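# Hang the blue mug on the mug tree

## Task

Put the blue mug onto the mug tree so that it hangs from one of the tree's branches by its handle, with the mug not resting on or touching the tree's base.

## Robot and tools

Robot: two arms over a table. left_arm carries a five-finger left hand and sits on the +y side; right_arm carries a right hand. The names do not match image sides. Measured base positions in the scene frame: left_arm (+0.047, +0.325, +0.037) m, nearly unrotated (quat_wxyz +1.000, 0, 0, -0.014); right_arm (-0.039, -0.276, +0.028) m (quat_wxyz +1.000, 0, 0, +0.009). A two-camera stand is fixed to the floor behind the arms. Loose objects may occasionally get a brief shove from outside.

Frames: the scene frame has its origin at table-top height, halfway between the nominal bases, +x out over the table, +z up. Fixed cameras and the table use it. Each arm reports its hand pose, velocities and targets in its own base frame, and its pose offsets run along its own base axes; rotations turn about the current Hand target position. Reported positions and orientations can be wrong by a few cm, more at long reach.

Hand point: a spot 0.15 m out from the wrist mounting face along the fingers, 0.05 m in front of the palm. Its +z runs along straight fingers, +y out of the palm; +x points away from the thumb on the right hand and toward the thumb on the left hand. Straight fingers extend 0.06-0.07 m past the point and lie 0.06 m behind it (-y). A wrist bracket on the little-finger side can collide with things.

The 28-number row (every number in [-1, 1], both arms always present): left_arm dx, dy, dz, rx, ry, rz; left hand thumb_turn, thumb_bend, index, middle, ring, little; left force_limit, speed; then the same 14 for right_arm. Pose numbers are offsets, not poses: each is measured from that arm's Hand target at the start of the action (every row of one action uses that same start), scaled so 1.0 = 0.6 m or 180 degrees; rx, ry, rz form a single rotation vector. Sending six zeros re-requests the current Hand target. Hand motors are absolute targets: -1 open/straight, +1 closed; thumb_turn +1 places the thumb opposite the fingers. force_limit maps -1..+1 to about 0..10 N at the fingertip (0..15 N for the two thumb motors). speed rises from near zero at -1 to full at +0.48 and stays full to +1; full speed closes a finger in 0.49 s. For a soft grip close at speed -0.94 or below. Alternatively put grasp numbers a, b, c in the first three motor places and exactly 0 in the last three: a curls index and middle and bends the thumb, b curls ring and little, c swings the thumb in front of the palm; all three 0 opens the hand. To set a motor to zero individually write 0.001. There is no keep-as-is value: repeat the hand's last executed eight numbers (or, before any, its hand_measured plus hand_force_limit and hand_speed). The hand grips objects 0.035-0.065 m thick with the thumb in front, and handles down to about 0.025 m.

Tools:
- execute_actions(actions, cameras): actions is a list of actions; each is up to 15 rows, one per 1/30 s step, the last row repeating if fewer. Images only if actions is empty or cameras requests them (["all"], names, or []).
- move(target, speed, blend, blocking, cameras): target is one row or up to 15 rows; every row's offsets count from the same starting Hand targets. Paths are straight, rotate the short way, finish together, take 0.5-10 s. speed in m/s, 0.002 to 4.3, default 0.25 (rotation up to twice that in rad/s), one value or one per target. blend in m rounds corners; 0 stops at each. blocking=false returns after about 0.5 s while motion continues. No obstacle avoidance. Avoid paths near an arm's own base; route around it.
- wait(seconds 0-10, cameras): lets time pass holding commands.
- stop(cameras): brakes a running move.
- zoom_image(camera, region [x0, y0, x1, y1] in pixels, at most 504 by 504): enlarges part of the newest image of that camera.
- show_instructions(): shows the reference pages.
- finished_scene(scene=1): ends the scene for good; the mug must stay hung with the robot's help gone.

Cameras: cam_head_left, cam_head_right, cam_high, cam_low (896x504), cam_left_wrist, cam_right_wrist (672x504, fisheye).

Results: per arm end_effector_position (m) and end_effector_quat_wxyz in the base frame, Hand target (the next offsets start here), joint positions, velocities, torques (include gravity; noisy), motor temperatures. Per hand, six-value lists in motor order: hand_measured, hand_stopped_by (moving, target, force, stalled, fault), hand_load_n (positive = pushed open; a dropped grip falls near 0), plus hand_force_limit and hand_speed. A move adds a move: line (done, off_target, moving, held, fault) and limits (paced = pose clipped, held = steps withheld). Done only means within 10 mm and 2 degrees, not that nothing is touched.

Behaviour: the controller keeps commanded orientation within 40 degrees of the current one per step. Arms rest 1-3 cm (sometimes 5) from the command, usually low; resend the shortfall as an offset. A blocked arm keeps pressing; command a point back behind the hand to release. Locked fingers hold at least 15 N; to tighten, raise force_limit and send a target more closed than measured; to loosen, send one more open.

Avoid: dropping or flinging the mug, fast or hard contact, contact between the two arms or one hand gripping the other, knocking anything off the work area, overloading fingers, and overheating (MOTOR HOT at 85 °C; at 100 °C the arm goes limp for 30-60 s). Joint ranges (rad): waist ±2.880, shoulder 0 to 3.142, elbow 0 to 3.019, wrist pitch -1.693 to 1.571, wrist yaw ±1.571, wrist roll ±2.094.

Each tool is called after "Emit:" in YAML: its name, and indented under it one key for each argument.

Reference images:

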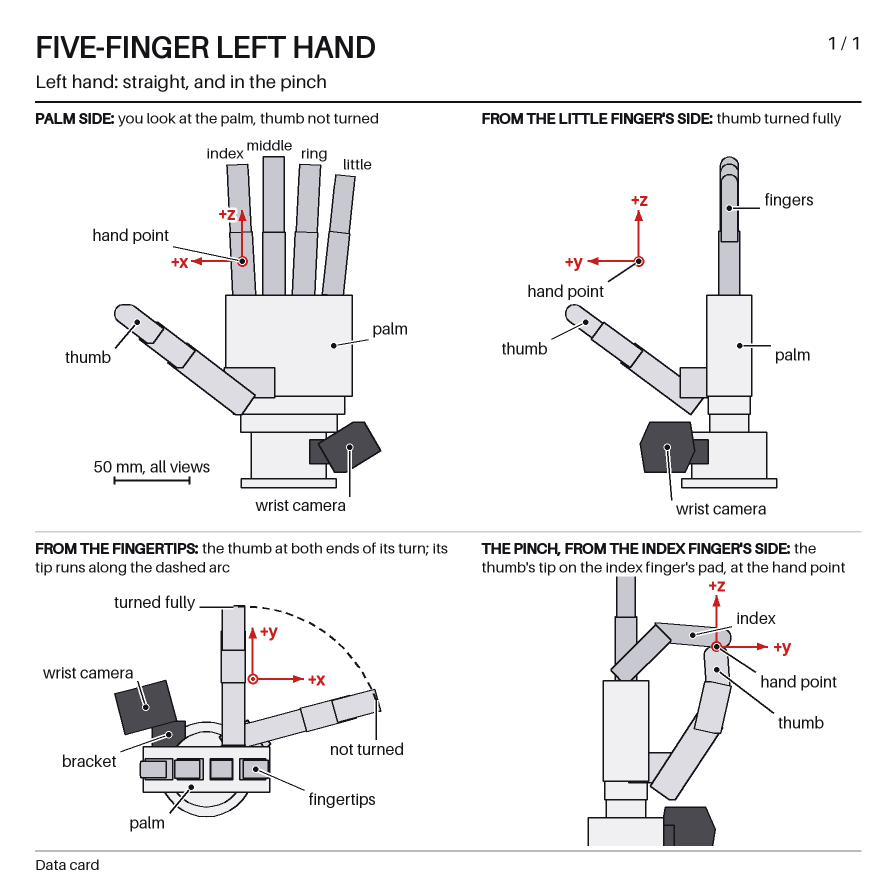

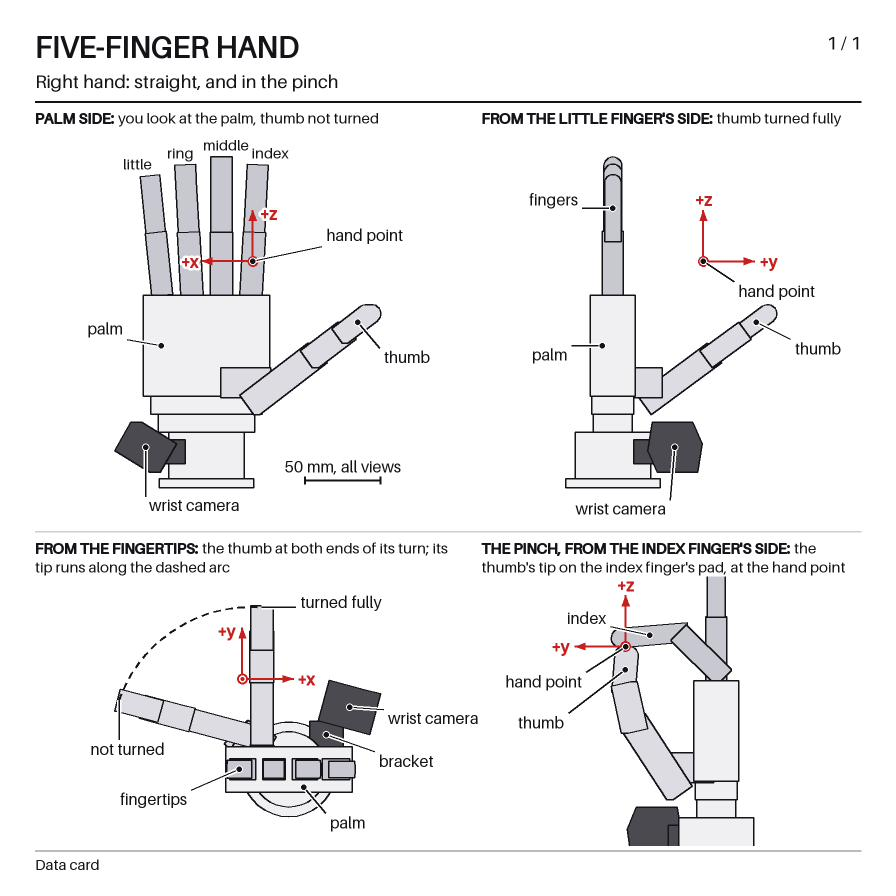

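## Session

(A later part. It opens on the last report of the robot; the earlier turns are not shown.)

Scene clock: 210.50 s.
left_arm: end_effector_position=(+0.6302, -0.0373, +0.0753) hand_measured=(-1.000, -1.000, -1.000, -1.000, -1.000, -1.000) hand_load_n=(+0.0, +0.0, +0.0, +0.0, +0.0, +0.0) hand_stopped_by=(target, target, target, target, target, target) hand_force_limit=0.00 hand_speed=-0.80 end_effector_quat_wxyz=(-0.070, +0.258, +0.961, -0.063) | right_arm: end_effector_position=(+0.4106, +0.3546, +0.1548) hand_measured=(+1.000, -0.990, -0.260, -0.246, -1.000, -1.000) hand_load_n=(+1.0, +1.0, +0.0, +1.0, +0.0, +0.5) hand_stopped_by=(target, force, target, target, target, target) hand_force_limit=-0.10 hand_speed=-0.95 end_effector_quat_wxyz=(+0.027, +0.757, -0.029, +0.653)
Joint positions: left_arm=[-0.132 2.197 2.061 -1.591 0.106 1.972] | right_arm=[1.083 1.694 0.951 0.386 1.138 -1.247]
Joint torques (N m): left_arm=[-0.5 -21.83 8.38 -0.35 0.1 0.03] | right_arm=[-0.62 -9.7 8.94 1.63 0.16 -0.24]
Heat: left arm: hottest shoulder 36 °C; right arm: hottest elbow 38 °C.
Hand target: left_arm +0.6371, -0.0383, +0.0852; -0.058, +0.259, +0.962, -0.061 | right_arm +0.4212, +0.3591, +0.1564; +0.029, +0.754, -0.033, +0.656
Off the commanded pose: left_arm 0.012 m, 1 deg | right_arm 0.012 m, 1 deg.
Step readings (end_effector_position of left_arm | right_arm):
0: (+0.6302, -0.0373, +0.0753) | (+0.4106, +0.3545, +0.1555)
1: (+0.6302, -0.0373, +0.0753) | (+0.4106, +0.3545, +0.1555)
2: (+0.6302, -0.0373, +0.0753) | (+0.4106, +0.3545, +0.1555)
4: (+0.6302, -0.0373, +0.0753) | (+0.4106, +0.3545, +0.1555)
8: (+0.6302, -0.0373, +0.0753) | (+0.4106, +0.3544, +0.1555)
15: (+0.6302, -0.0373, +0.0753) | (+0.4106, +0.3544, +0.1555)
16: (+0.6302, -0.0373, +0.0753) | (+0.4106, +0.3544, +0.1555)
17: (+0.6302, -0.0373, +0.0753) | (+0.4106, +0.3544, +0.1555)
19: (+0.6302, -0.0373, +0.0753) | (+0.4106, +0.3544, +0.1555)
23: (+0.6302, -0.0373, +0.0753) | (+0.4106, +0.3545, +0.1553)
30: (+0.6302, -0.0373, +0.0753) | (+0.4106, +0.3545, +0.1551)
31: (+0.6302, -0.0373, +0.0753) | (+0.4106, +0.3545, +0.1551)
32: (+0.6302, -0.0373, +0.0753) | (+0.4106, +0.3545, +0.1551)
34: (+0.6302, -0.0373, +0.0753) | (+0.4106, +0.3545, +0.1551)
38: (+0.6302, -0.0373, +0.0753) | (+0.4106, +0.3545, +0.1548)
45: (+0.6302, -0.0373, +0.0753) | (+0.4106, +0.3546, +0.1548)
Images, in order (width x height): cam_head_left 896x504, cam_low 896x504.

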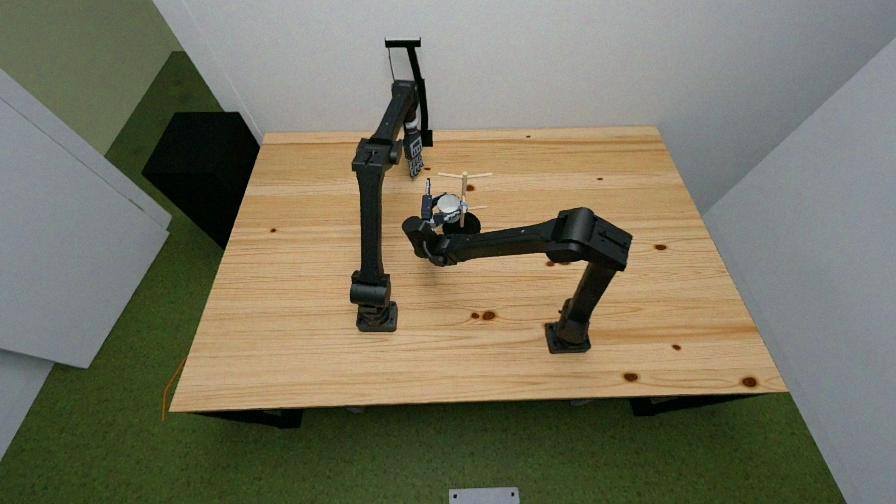

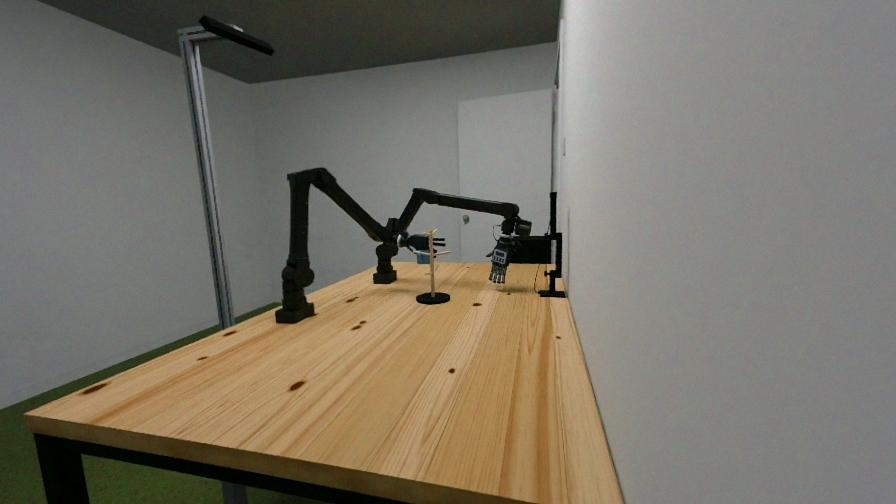

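Emit:
execute_actions:
  actions:
    - [[0,0,0,0,0,0,-1,-1,-1,-1,-1,-1,0,-0.8,0,0,0,0,0,0,1,-0.99,-0.268,-0.254,-1,-1,-0.1,-0.96]]
    - [[0,0,0,0,0,0,-1,-1,-1,-1,-1,-1,0,-0.8,0,0,0,0,0,0,1,-0.99,-0.278,-0.264,-1,-1,-0.1,-0.96]]
    - [[0,0,0,0,0,0,-1,-1,-1,-1,-1,-1,0,-0.8,0,0,0,0,0,0,1,-0.99,-0.29,-0.276,-1,-1,-0.1,-0.96]]
    - [[0,0,0,0,0,0,-1,-1,-1,-1,-1,-1,0,-0.8,0,0,0,0,0,0,1,-0.99,-0.302,-0.288,-1,-1,-0.1,-0.96]]
  cameras: ["cam_low","cam_head_left"]

Emit:
zoom_image:
  camera: "cam_low"
  region: [405, 235, 440, 270]

Emit:
zoom_image:
  camera: "cam_head_left"
  region: [440, 180, 490, 230]

Scene clock: 213.83 s.
left_arm: end_effector_position=(+0.6302, -0.0373, +0.0753) hand_measured=(-1.000, -1.000, -1.000, -1.000, -1.000, -1.000) hand_load_n=(+0.0, +0.0, +0.0, +0.0, +0.0, +0.0) hand_stopped_by=(target, target, target, target, target, target) hand_force_limit=0.00 hand_speed=-0.80 end_effector_quat_wxyz=(-0.070, +0.258, +0.961, -0.063) | right_arm: end_effector_position=(+0.4108, +0.3547, +0.1554) hand_measured=(+1.000, -0.990, -0.302, -0.288, -1.000, -1.000) hand_load_n=(+0.5, +0.0, -0.5, +0.0, +0.0, +0.0) hand_stopped_by=(target, force, target, target, target, target) hand_force_limit=-0.10 hand_speed=-0.96 end_effector_quat_wxyz=(+0.027, +0.756, -0.028, +0.653)
Joint positions: left_arm=[-0.132 2.197 2.061 -1.591 0.106 1.972] | right_arm=[1.083 1.694 0.951 0.389 1.138 -1.252]
Joint torques (N m): left_arm=[-0.62 -21.71 8.43 -0.34 0.11 0.02] | right_arm=[-0.09 -9.88 8.76 1.51 0.18 -0.22]
Heat: left arm: hottest shoulder 36 °C; right arm: hottest elbow 38 °C.
Hand target: left_arm +0.6371, -0.0383, +0.0852; -0.058, +0.259, +0.962, -0.061 | right_arm +0.4211, +0.3591, +0.1564; +0.029, +0.754, -0.033, +0.656
Off the commanded pose: left_arm 0.012 m, 1 deg | right_arm 0.011 m, 1 deg.
Step readings (end_effector_position of left_arm | right_arm):
0: (+0.6302, -0.0373, +0.0753) | (+0.4106, +0.3546, +0.1548)
1: (+0.6302, -0.0373, +0.0753) | (+0.4106, +0.3546, +0.1548)
2: (+0.6302, -0.0373, +0.0753) | (+0.4106, +0.3546, +0.1548)
4: (+0.6302, -0.0373, +0.0753) | (+0.4106, +0.3546, +0.1548)
8: (+0.6302, -0.0373, +0.0753) | (+0.4106, +0.3546, +0.1548)
15: (+0.6302, -0.0373, +0.0753) | (+0.4106, +0.3546, +0.1548)
16: (+0.6302, -0.0373, +0.0753) | (+0.4106, +0.3546, +0.1548)
17: (+0.6302, -0.0373, +0.0753) | (+0.4106, +0.3546, +0.1548)
19: (+0.6302, -0.0373, +0.0753) | (+0.4106, +0.3546, +0.1548)
23: (+0.6302, -0.0373, +0.0753) | (+0.4107, +0.3547, +0.1550)
30: (+0.6302, -0.0373, +0.0753) | (+0.4108, +0.3547, +0.1553)
31: (+0.6302, -0.0373, +0.0753) | (+0.4108, +0.3547, +0.1553)
32: (+0.6302, -0.0373, +0.0753) | (+0.4108, +0.3547, +0.1553)
34: (+0.6302, -0.0373, +0.0753) | (+0.4108, +0.3547, +0.1553)
38: (+0.6302, -0.0373, +0.0753) | (+0.4108, +0.3547, +0.1553)
45: (+0.6302, -0.0373, +0.0753) | (+0.4108, +0.3547, +0.1553)
46: (+0.6302, -0.0373, +0.0753) | (+0.4108, +0.3547, +0.1553)
47: (+0.6302, -0.0373, +0.0753) | (+0.4108, +0.3547, +0.1553)
49: (+0.6302, -0.0373, +0.0753) | (+0.4108, +0.3547, +0.1553)
53: (+0.6302, -0.0373, +0.0753) | (+0.4108, +0.3547, +0.1554)
60: (+0.6302, -0.0373, +0.0753) | (+0.4108, +0.3547, +0.1554)
Images, in order (width x height): cam_head_left 896x504, cam_low 896x504.

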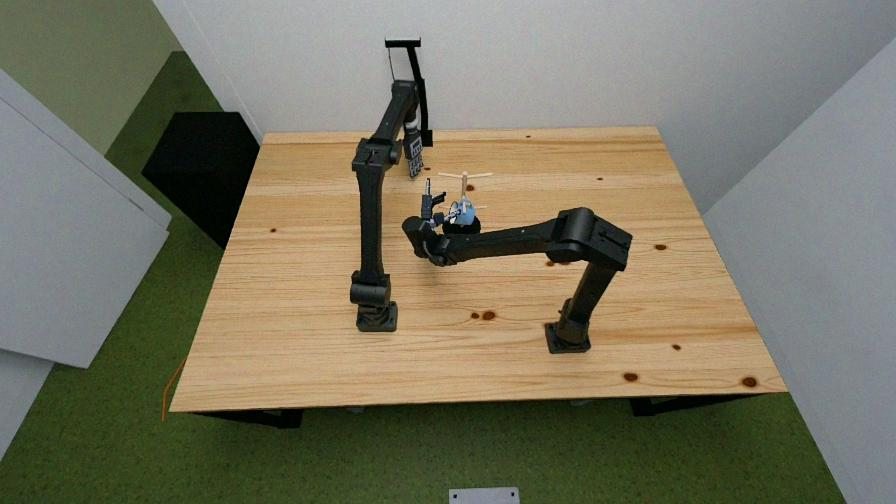

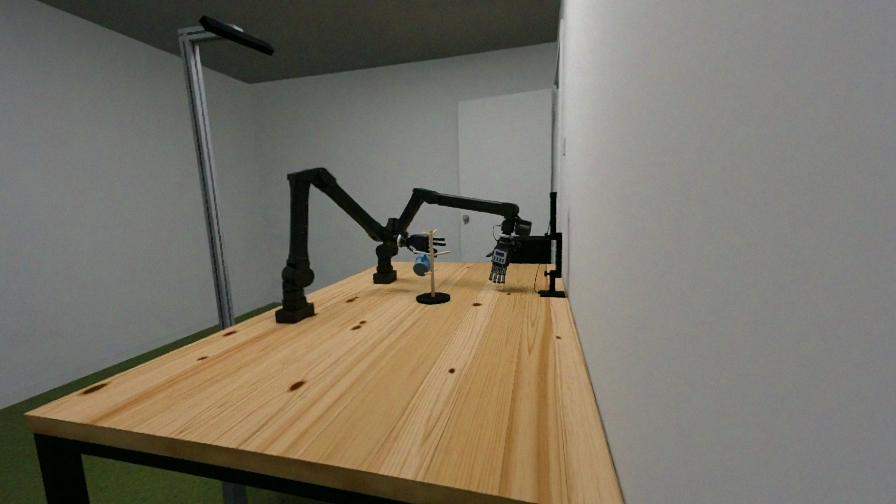

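Scaled by 14.400 from the camera's 896x504 image, which has a finer 1280x720 frame.

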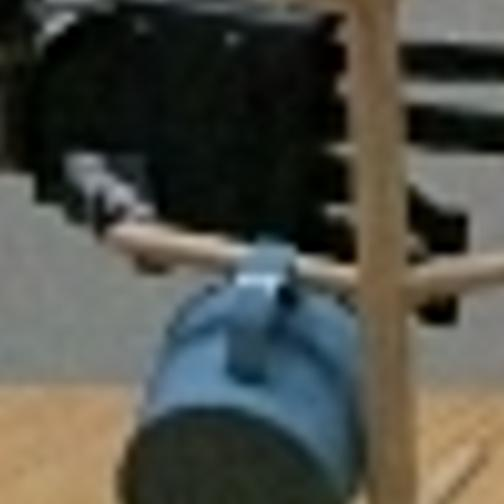

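Scaled by 10.080 from the camera's 896x504 image, which has a finer 1280x720 frame.

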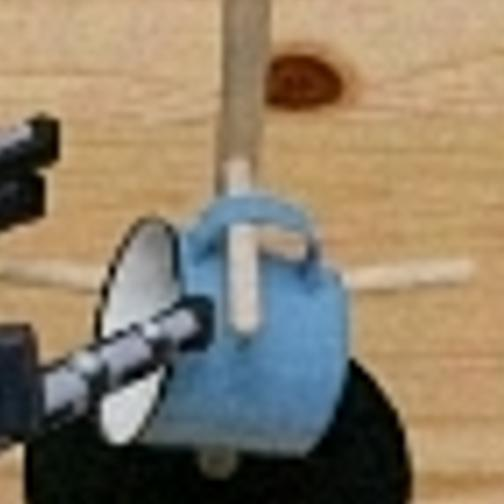

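Emit:
move:
  target:
    - [0,0,0,0,0,0,-1,-1,-1,-1,-1,-1,0,-0.8,-0.008,0.11,0.008,0,0,0,1,-0.99,-0.302,-0.288,-1,-1,-0.1,-0.96]
    - [0,0,0,0,0,0,-1,-1,-1,-1,-1,-1,0,-0.8,-0.2,0.12,0.008,0,0,0,1,-0.99,-0.302,-0.288,-1,-1,-0.1,-0.96]
  speed: [0.06,0.12]
  blend: [0.0,0.0]
  cameras: ["cam_low","cam_head_left","cam_high"]

Emit:
zoom_image:
  camera: "cam_low"
  region: [395, 225, 455, 280]

Emit:
zoom_image:
  camera: "cam_head_left"
  region: [430, 170, 500, 240]

Scene clock: 218.50 s.
left_arm: end_effector_position=(+0.6302, -0.0373, +0.0753) hand_measured=(-1.000, -1.000, -1.000, -1.000, -1.000, -1.000) hand_load_n=(+0.0, +0.0, -0.5, +0.0, +0.5, +0.0) hand_stopped_by=(target, target, target, target, target, target) hand_force_limit=0.00 hand_speed=-0.80 end_effector_quat_wxyz=(-0.070, +0.258, +0.961, -0.063) | right_arm: end_effector_position=(+0.4177, +0.3783, +0.1614) hand_measured=(+1.000, -0.990, -0.302, -0.288, -1.000, -1.000) hand_load_n=(+0.5, +0.0, +0.0, +0.0, +0.0, +0.0) hand_stopped_by=(target, force, target, target, target, target) hand_force_limit=-0.10 hand_speed=-0.96 end_effector_quat_wxyz=(+0.035, +0.753, -0.033, +0.656)
Joint positions: left_arm=[-0.132 2.197 2.061 -1.591 0.106 1.972] | right_arm=[1.095 1.745 1.039 0.349 1.17 -1.25]
Joint torques (N m): left_arm=[-0.38 -21.77 8.43 -0.34 0.11 0.04] | right_arm=[0.67 -12.28 6.74 1.06 0.23 -0.09]
Heat: left arm: hottest shoulder 36 °C; right arm: hottest elbow 38 °C.
Hand target: left_arm +0.6371, -0.0383, +0.0852; -0.058, +0.259, +0.962, -0.061 | right_arm +0.4184, +0.3755, +0.1613; +0.036, +0.753, -0.034, +0.656 (not the last commanded pose)
Off the commanded pose: left_arm 0.012 m, 1 deg | right_arm 0.128 m, 1 deg.
move: held (right_arm; a check stopped the path), off_target (left_arm); path passed 0 of 2 targets; limits=held
pose unreachable (right arm): on one or more control steps of this call, first in action 0 (counted from 0), this arm could not follow its commanded pose, so it was not sent that pose on those steps. It may still have moved: this result reports where it is.
cause: moving toward the commanded pose would bring a part of the arm too close to another arm (a part of this arm just beyond joint 4 (wrist pitch) and a part of the left arm just beyond its joint 2 (shoulder), 31 mm apart when this arm was first held).
Images, in order (width x height): cam_head_left 896x504, cam_high 896x504, cam_low 896x504.

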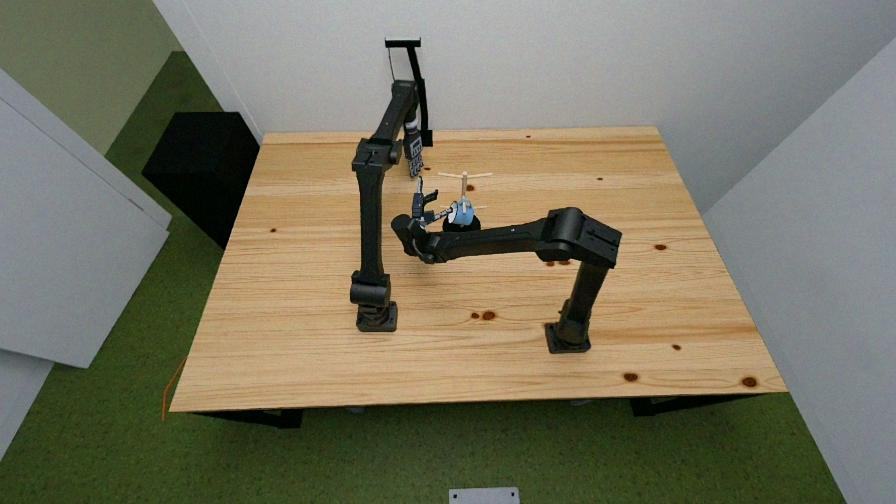

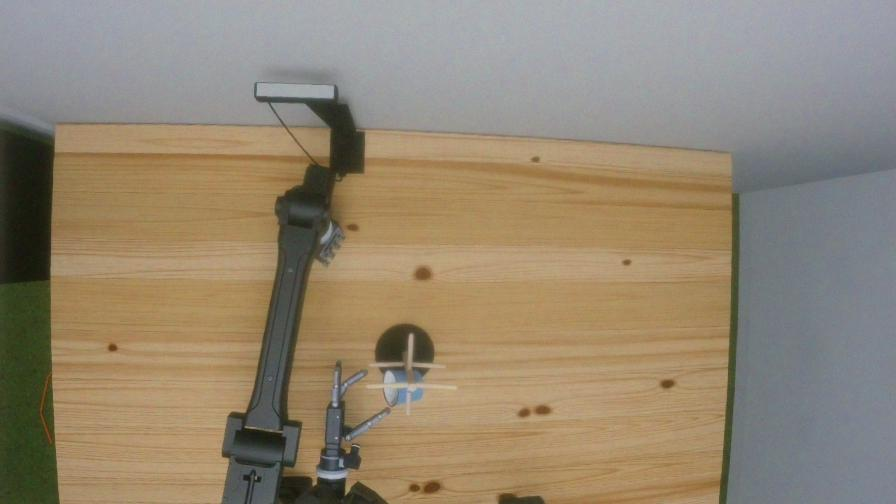

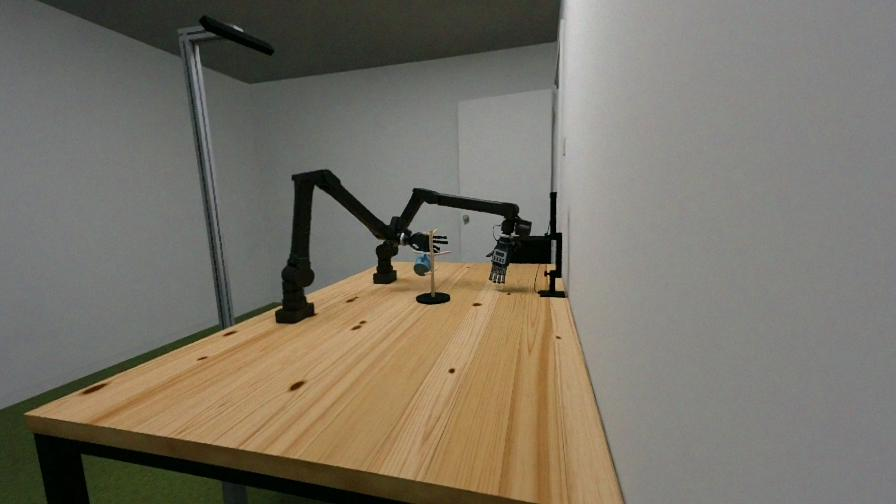

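Scaled by 8.400 from the camera's 896x504 image, which has a finer 1280x720 frame.

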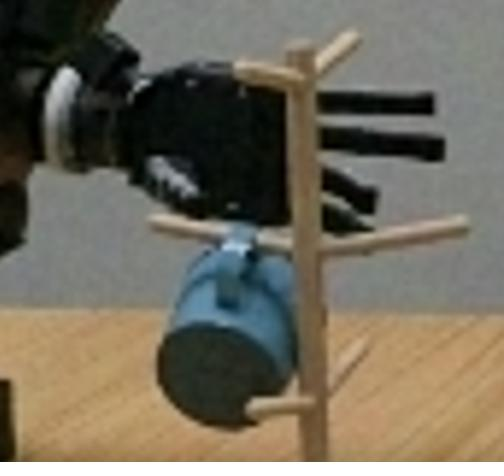

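Scaled by 7.200 from the camera's 896x504 image, which has a finer 1280x720 frame.

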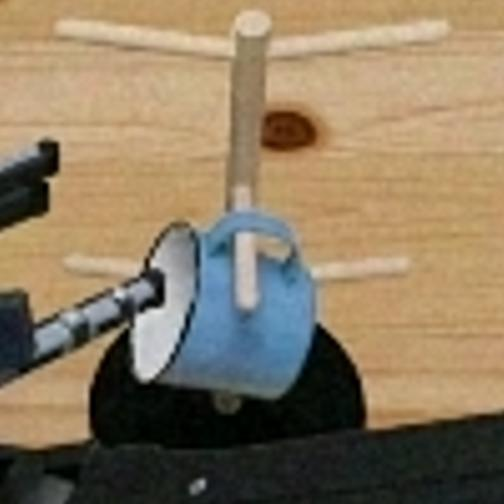

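Emit:
zoom_image:
  camera: "cam_high"
  region: [330, 350, 440, 460]

Scaled by 4.582 from the camera's 896x504 image, which has a finer 1280x720 frame.

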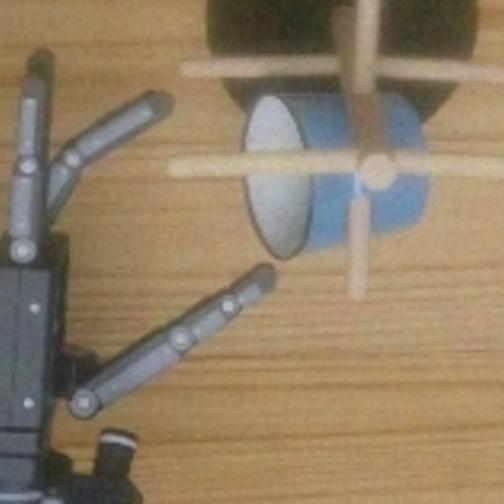

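Emit:
move:
  target: [0,0,0,0,0,0,-1,-1,-1,-1,-1,-1,0,-0.8,-0.2,0.0,0.0,0,0,0,1,-0.99,-0.302,-0.288,-1,-1,-0.1,-0.96]
  speed: 0.08
  cameras: ["cam_low","cam_head_left","cam_high","cam_head_right"]

Emit:
zoom_image:
  camera: "cam_high"
  region: [330, 350, 440, 460]

Emit:
zoom_image:
  camera: "cam_low"
  region: [395, 225, 455, 310]

Scene clock: 223.33 s.
left_arm: end_effector_position=(+0.6302, -0.0373, +0.0753) hand_measured=(-1.000, -1.000, -1.000, -1.000, -1.000, -1.000) hand_load_n=(+0.0, +0.0, +0.0, +0.0, +0.0, +0.0) hand_stopped_by=(target, target, target, target, target, target) hand_force_limit=0.00 hand_speed=-0.80 end_effector_quat_wxyz=(-0.070, +0.258, +0.961, -0.063) | right_arm: end_effector_position=(+0.3002, +0.3684, +0.1527) hand_measured=(+1.000, -0.990, -0.302, -0.288, -1.000, -1.000) hand_load_n=(+0.5, +0.0, +0.0, +0.0, +0.0, +0.0) hand_stopped_by=(target, force, target, target, target, target) hand_force_limit=-0.10 hand_speed=-0.96 end_effector_quat_wxyz=(+0.049, +0.754, -0.026, +0.654)
Joint positions: left_arm=[-0.132 2.197 2.061 -1.591 0.106 1.972] | right_arm=[1.312 1.646 0.952 -0.06 1.367 -0.866]
Joint torques (N m): left_arm=[-0.56 -21.89 8.4 -0.34 0.11 0.02] | right_arm=[1.26 -11.81 7.91 0.42 0.64 0.06]
Heat: left arm: hottest shoulder 36 °C; right arm: hottest elbow 38 °C.
Hand target: left_arm +0.6371, -0.0383, +0.0852; -0.058, +0.259, +0.962, -0.061 | right_arm +0.2984, +0.3755, +0.1614; +0.036, +0.753, -0.035, +0.656
Off the commanded pose: left_arm 0.012 m, 1 deg | right_arm 0.011 m, 2 deg.
move: off_target (left_arm, right_arm)
Images, in order (width x height): cam_head_left 896x504, cam_head_right 896x504, cam_high 896x504, cam_low 896x504.

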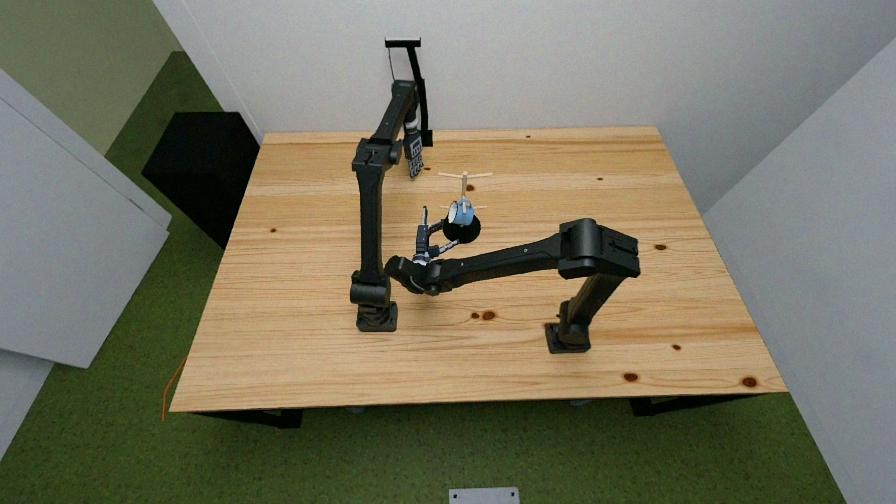

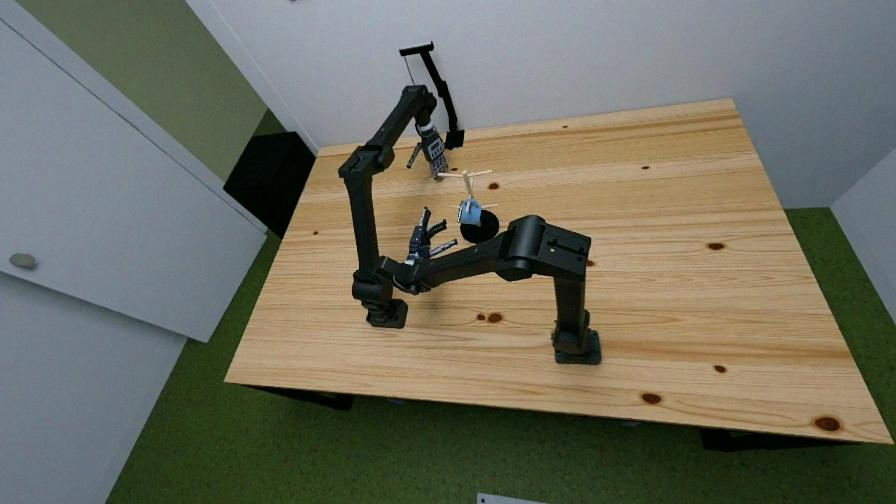

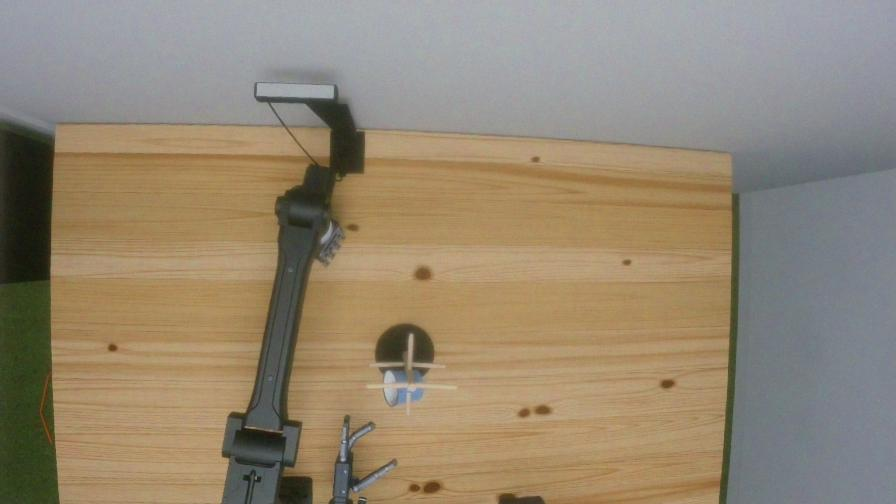

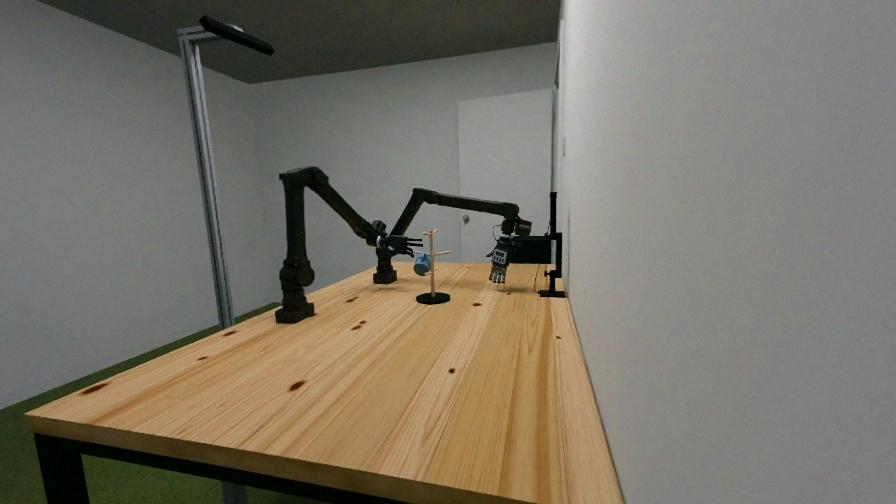

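Scaled by 4.582 from the camera's 896x504 image, which has a finer 1280x720 frame.

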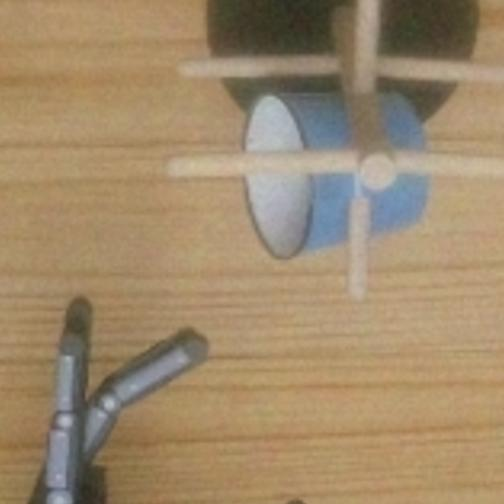

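Scaled by 5.929 from the camera's 896x504 image, which has a finer 1280x720 frame.

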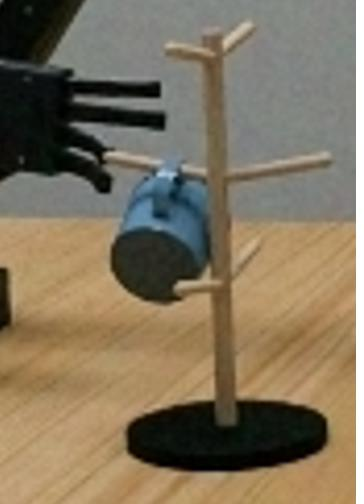

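Emit:
finished_scene:

The scene is finished: the task was done.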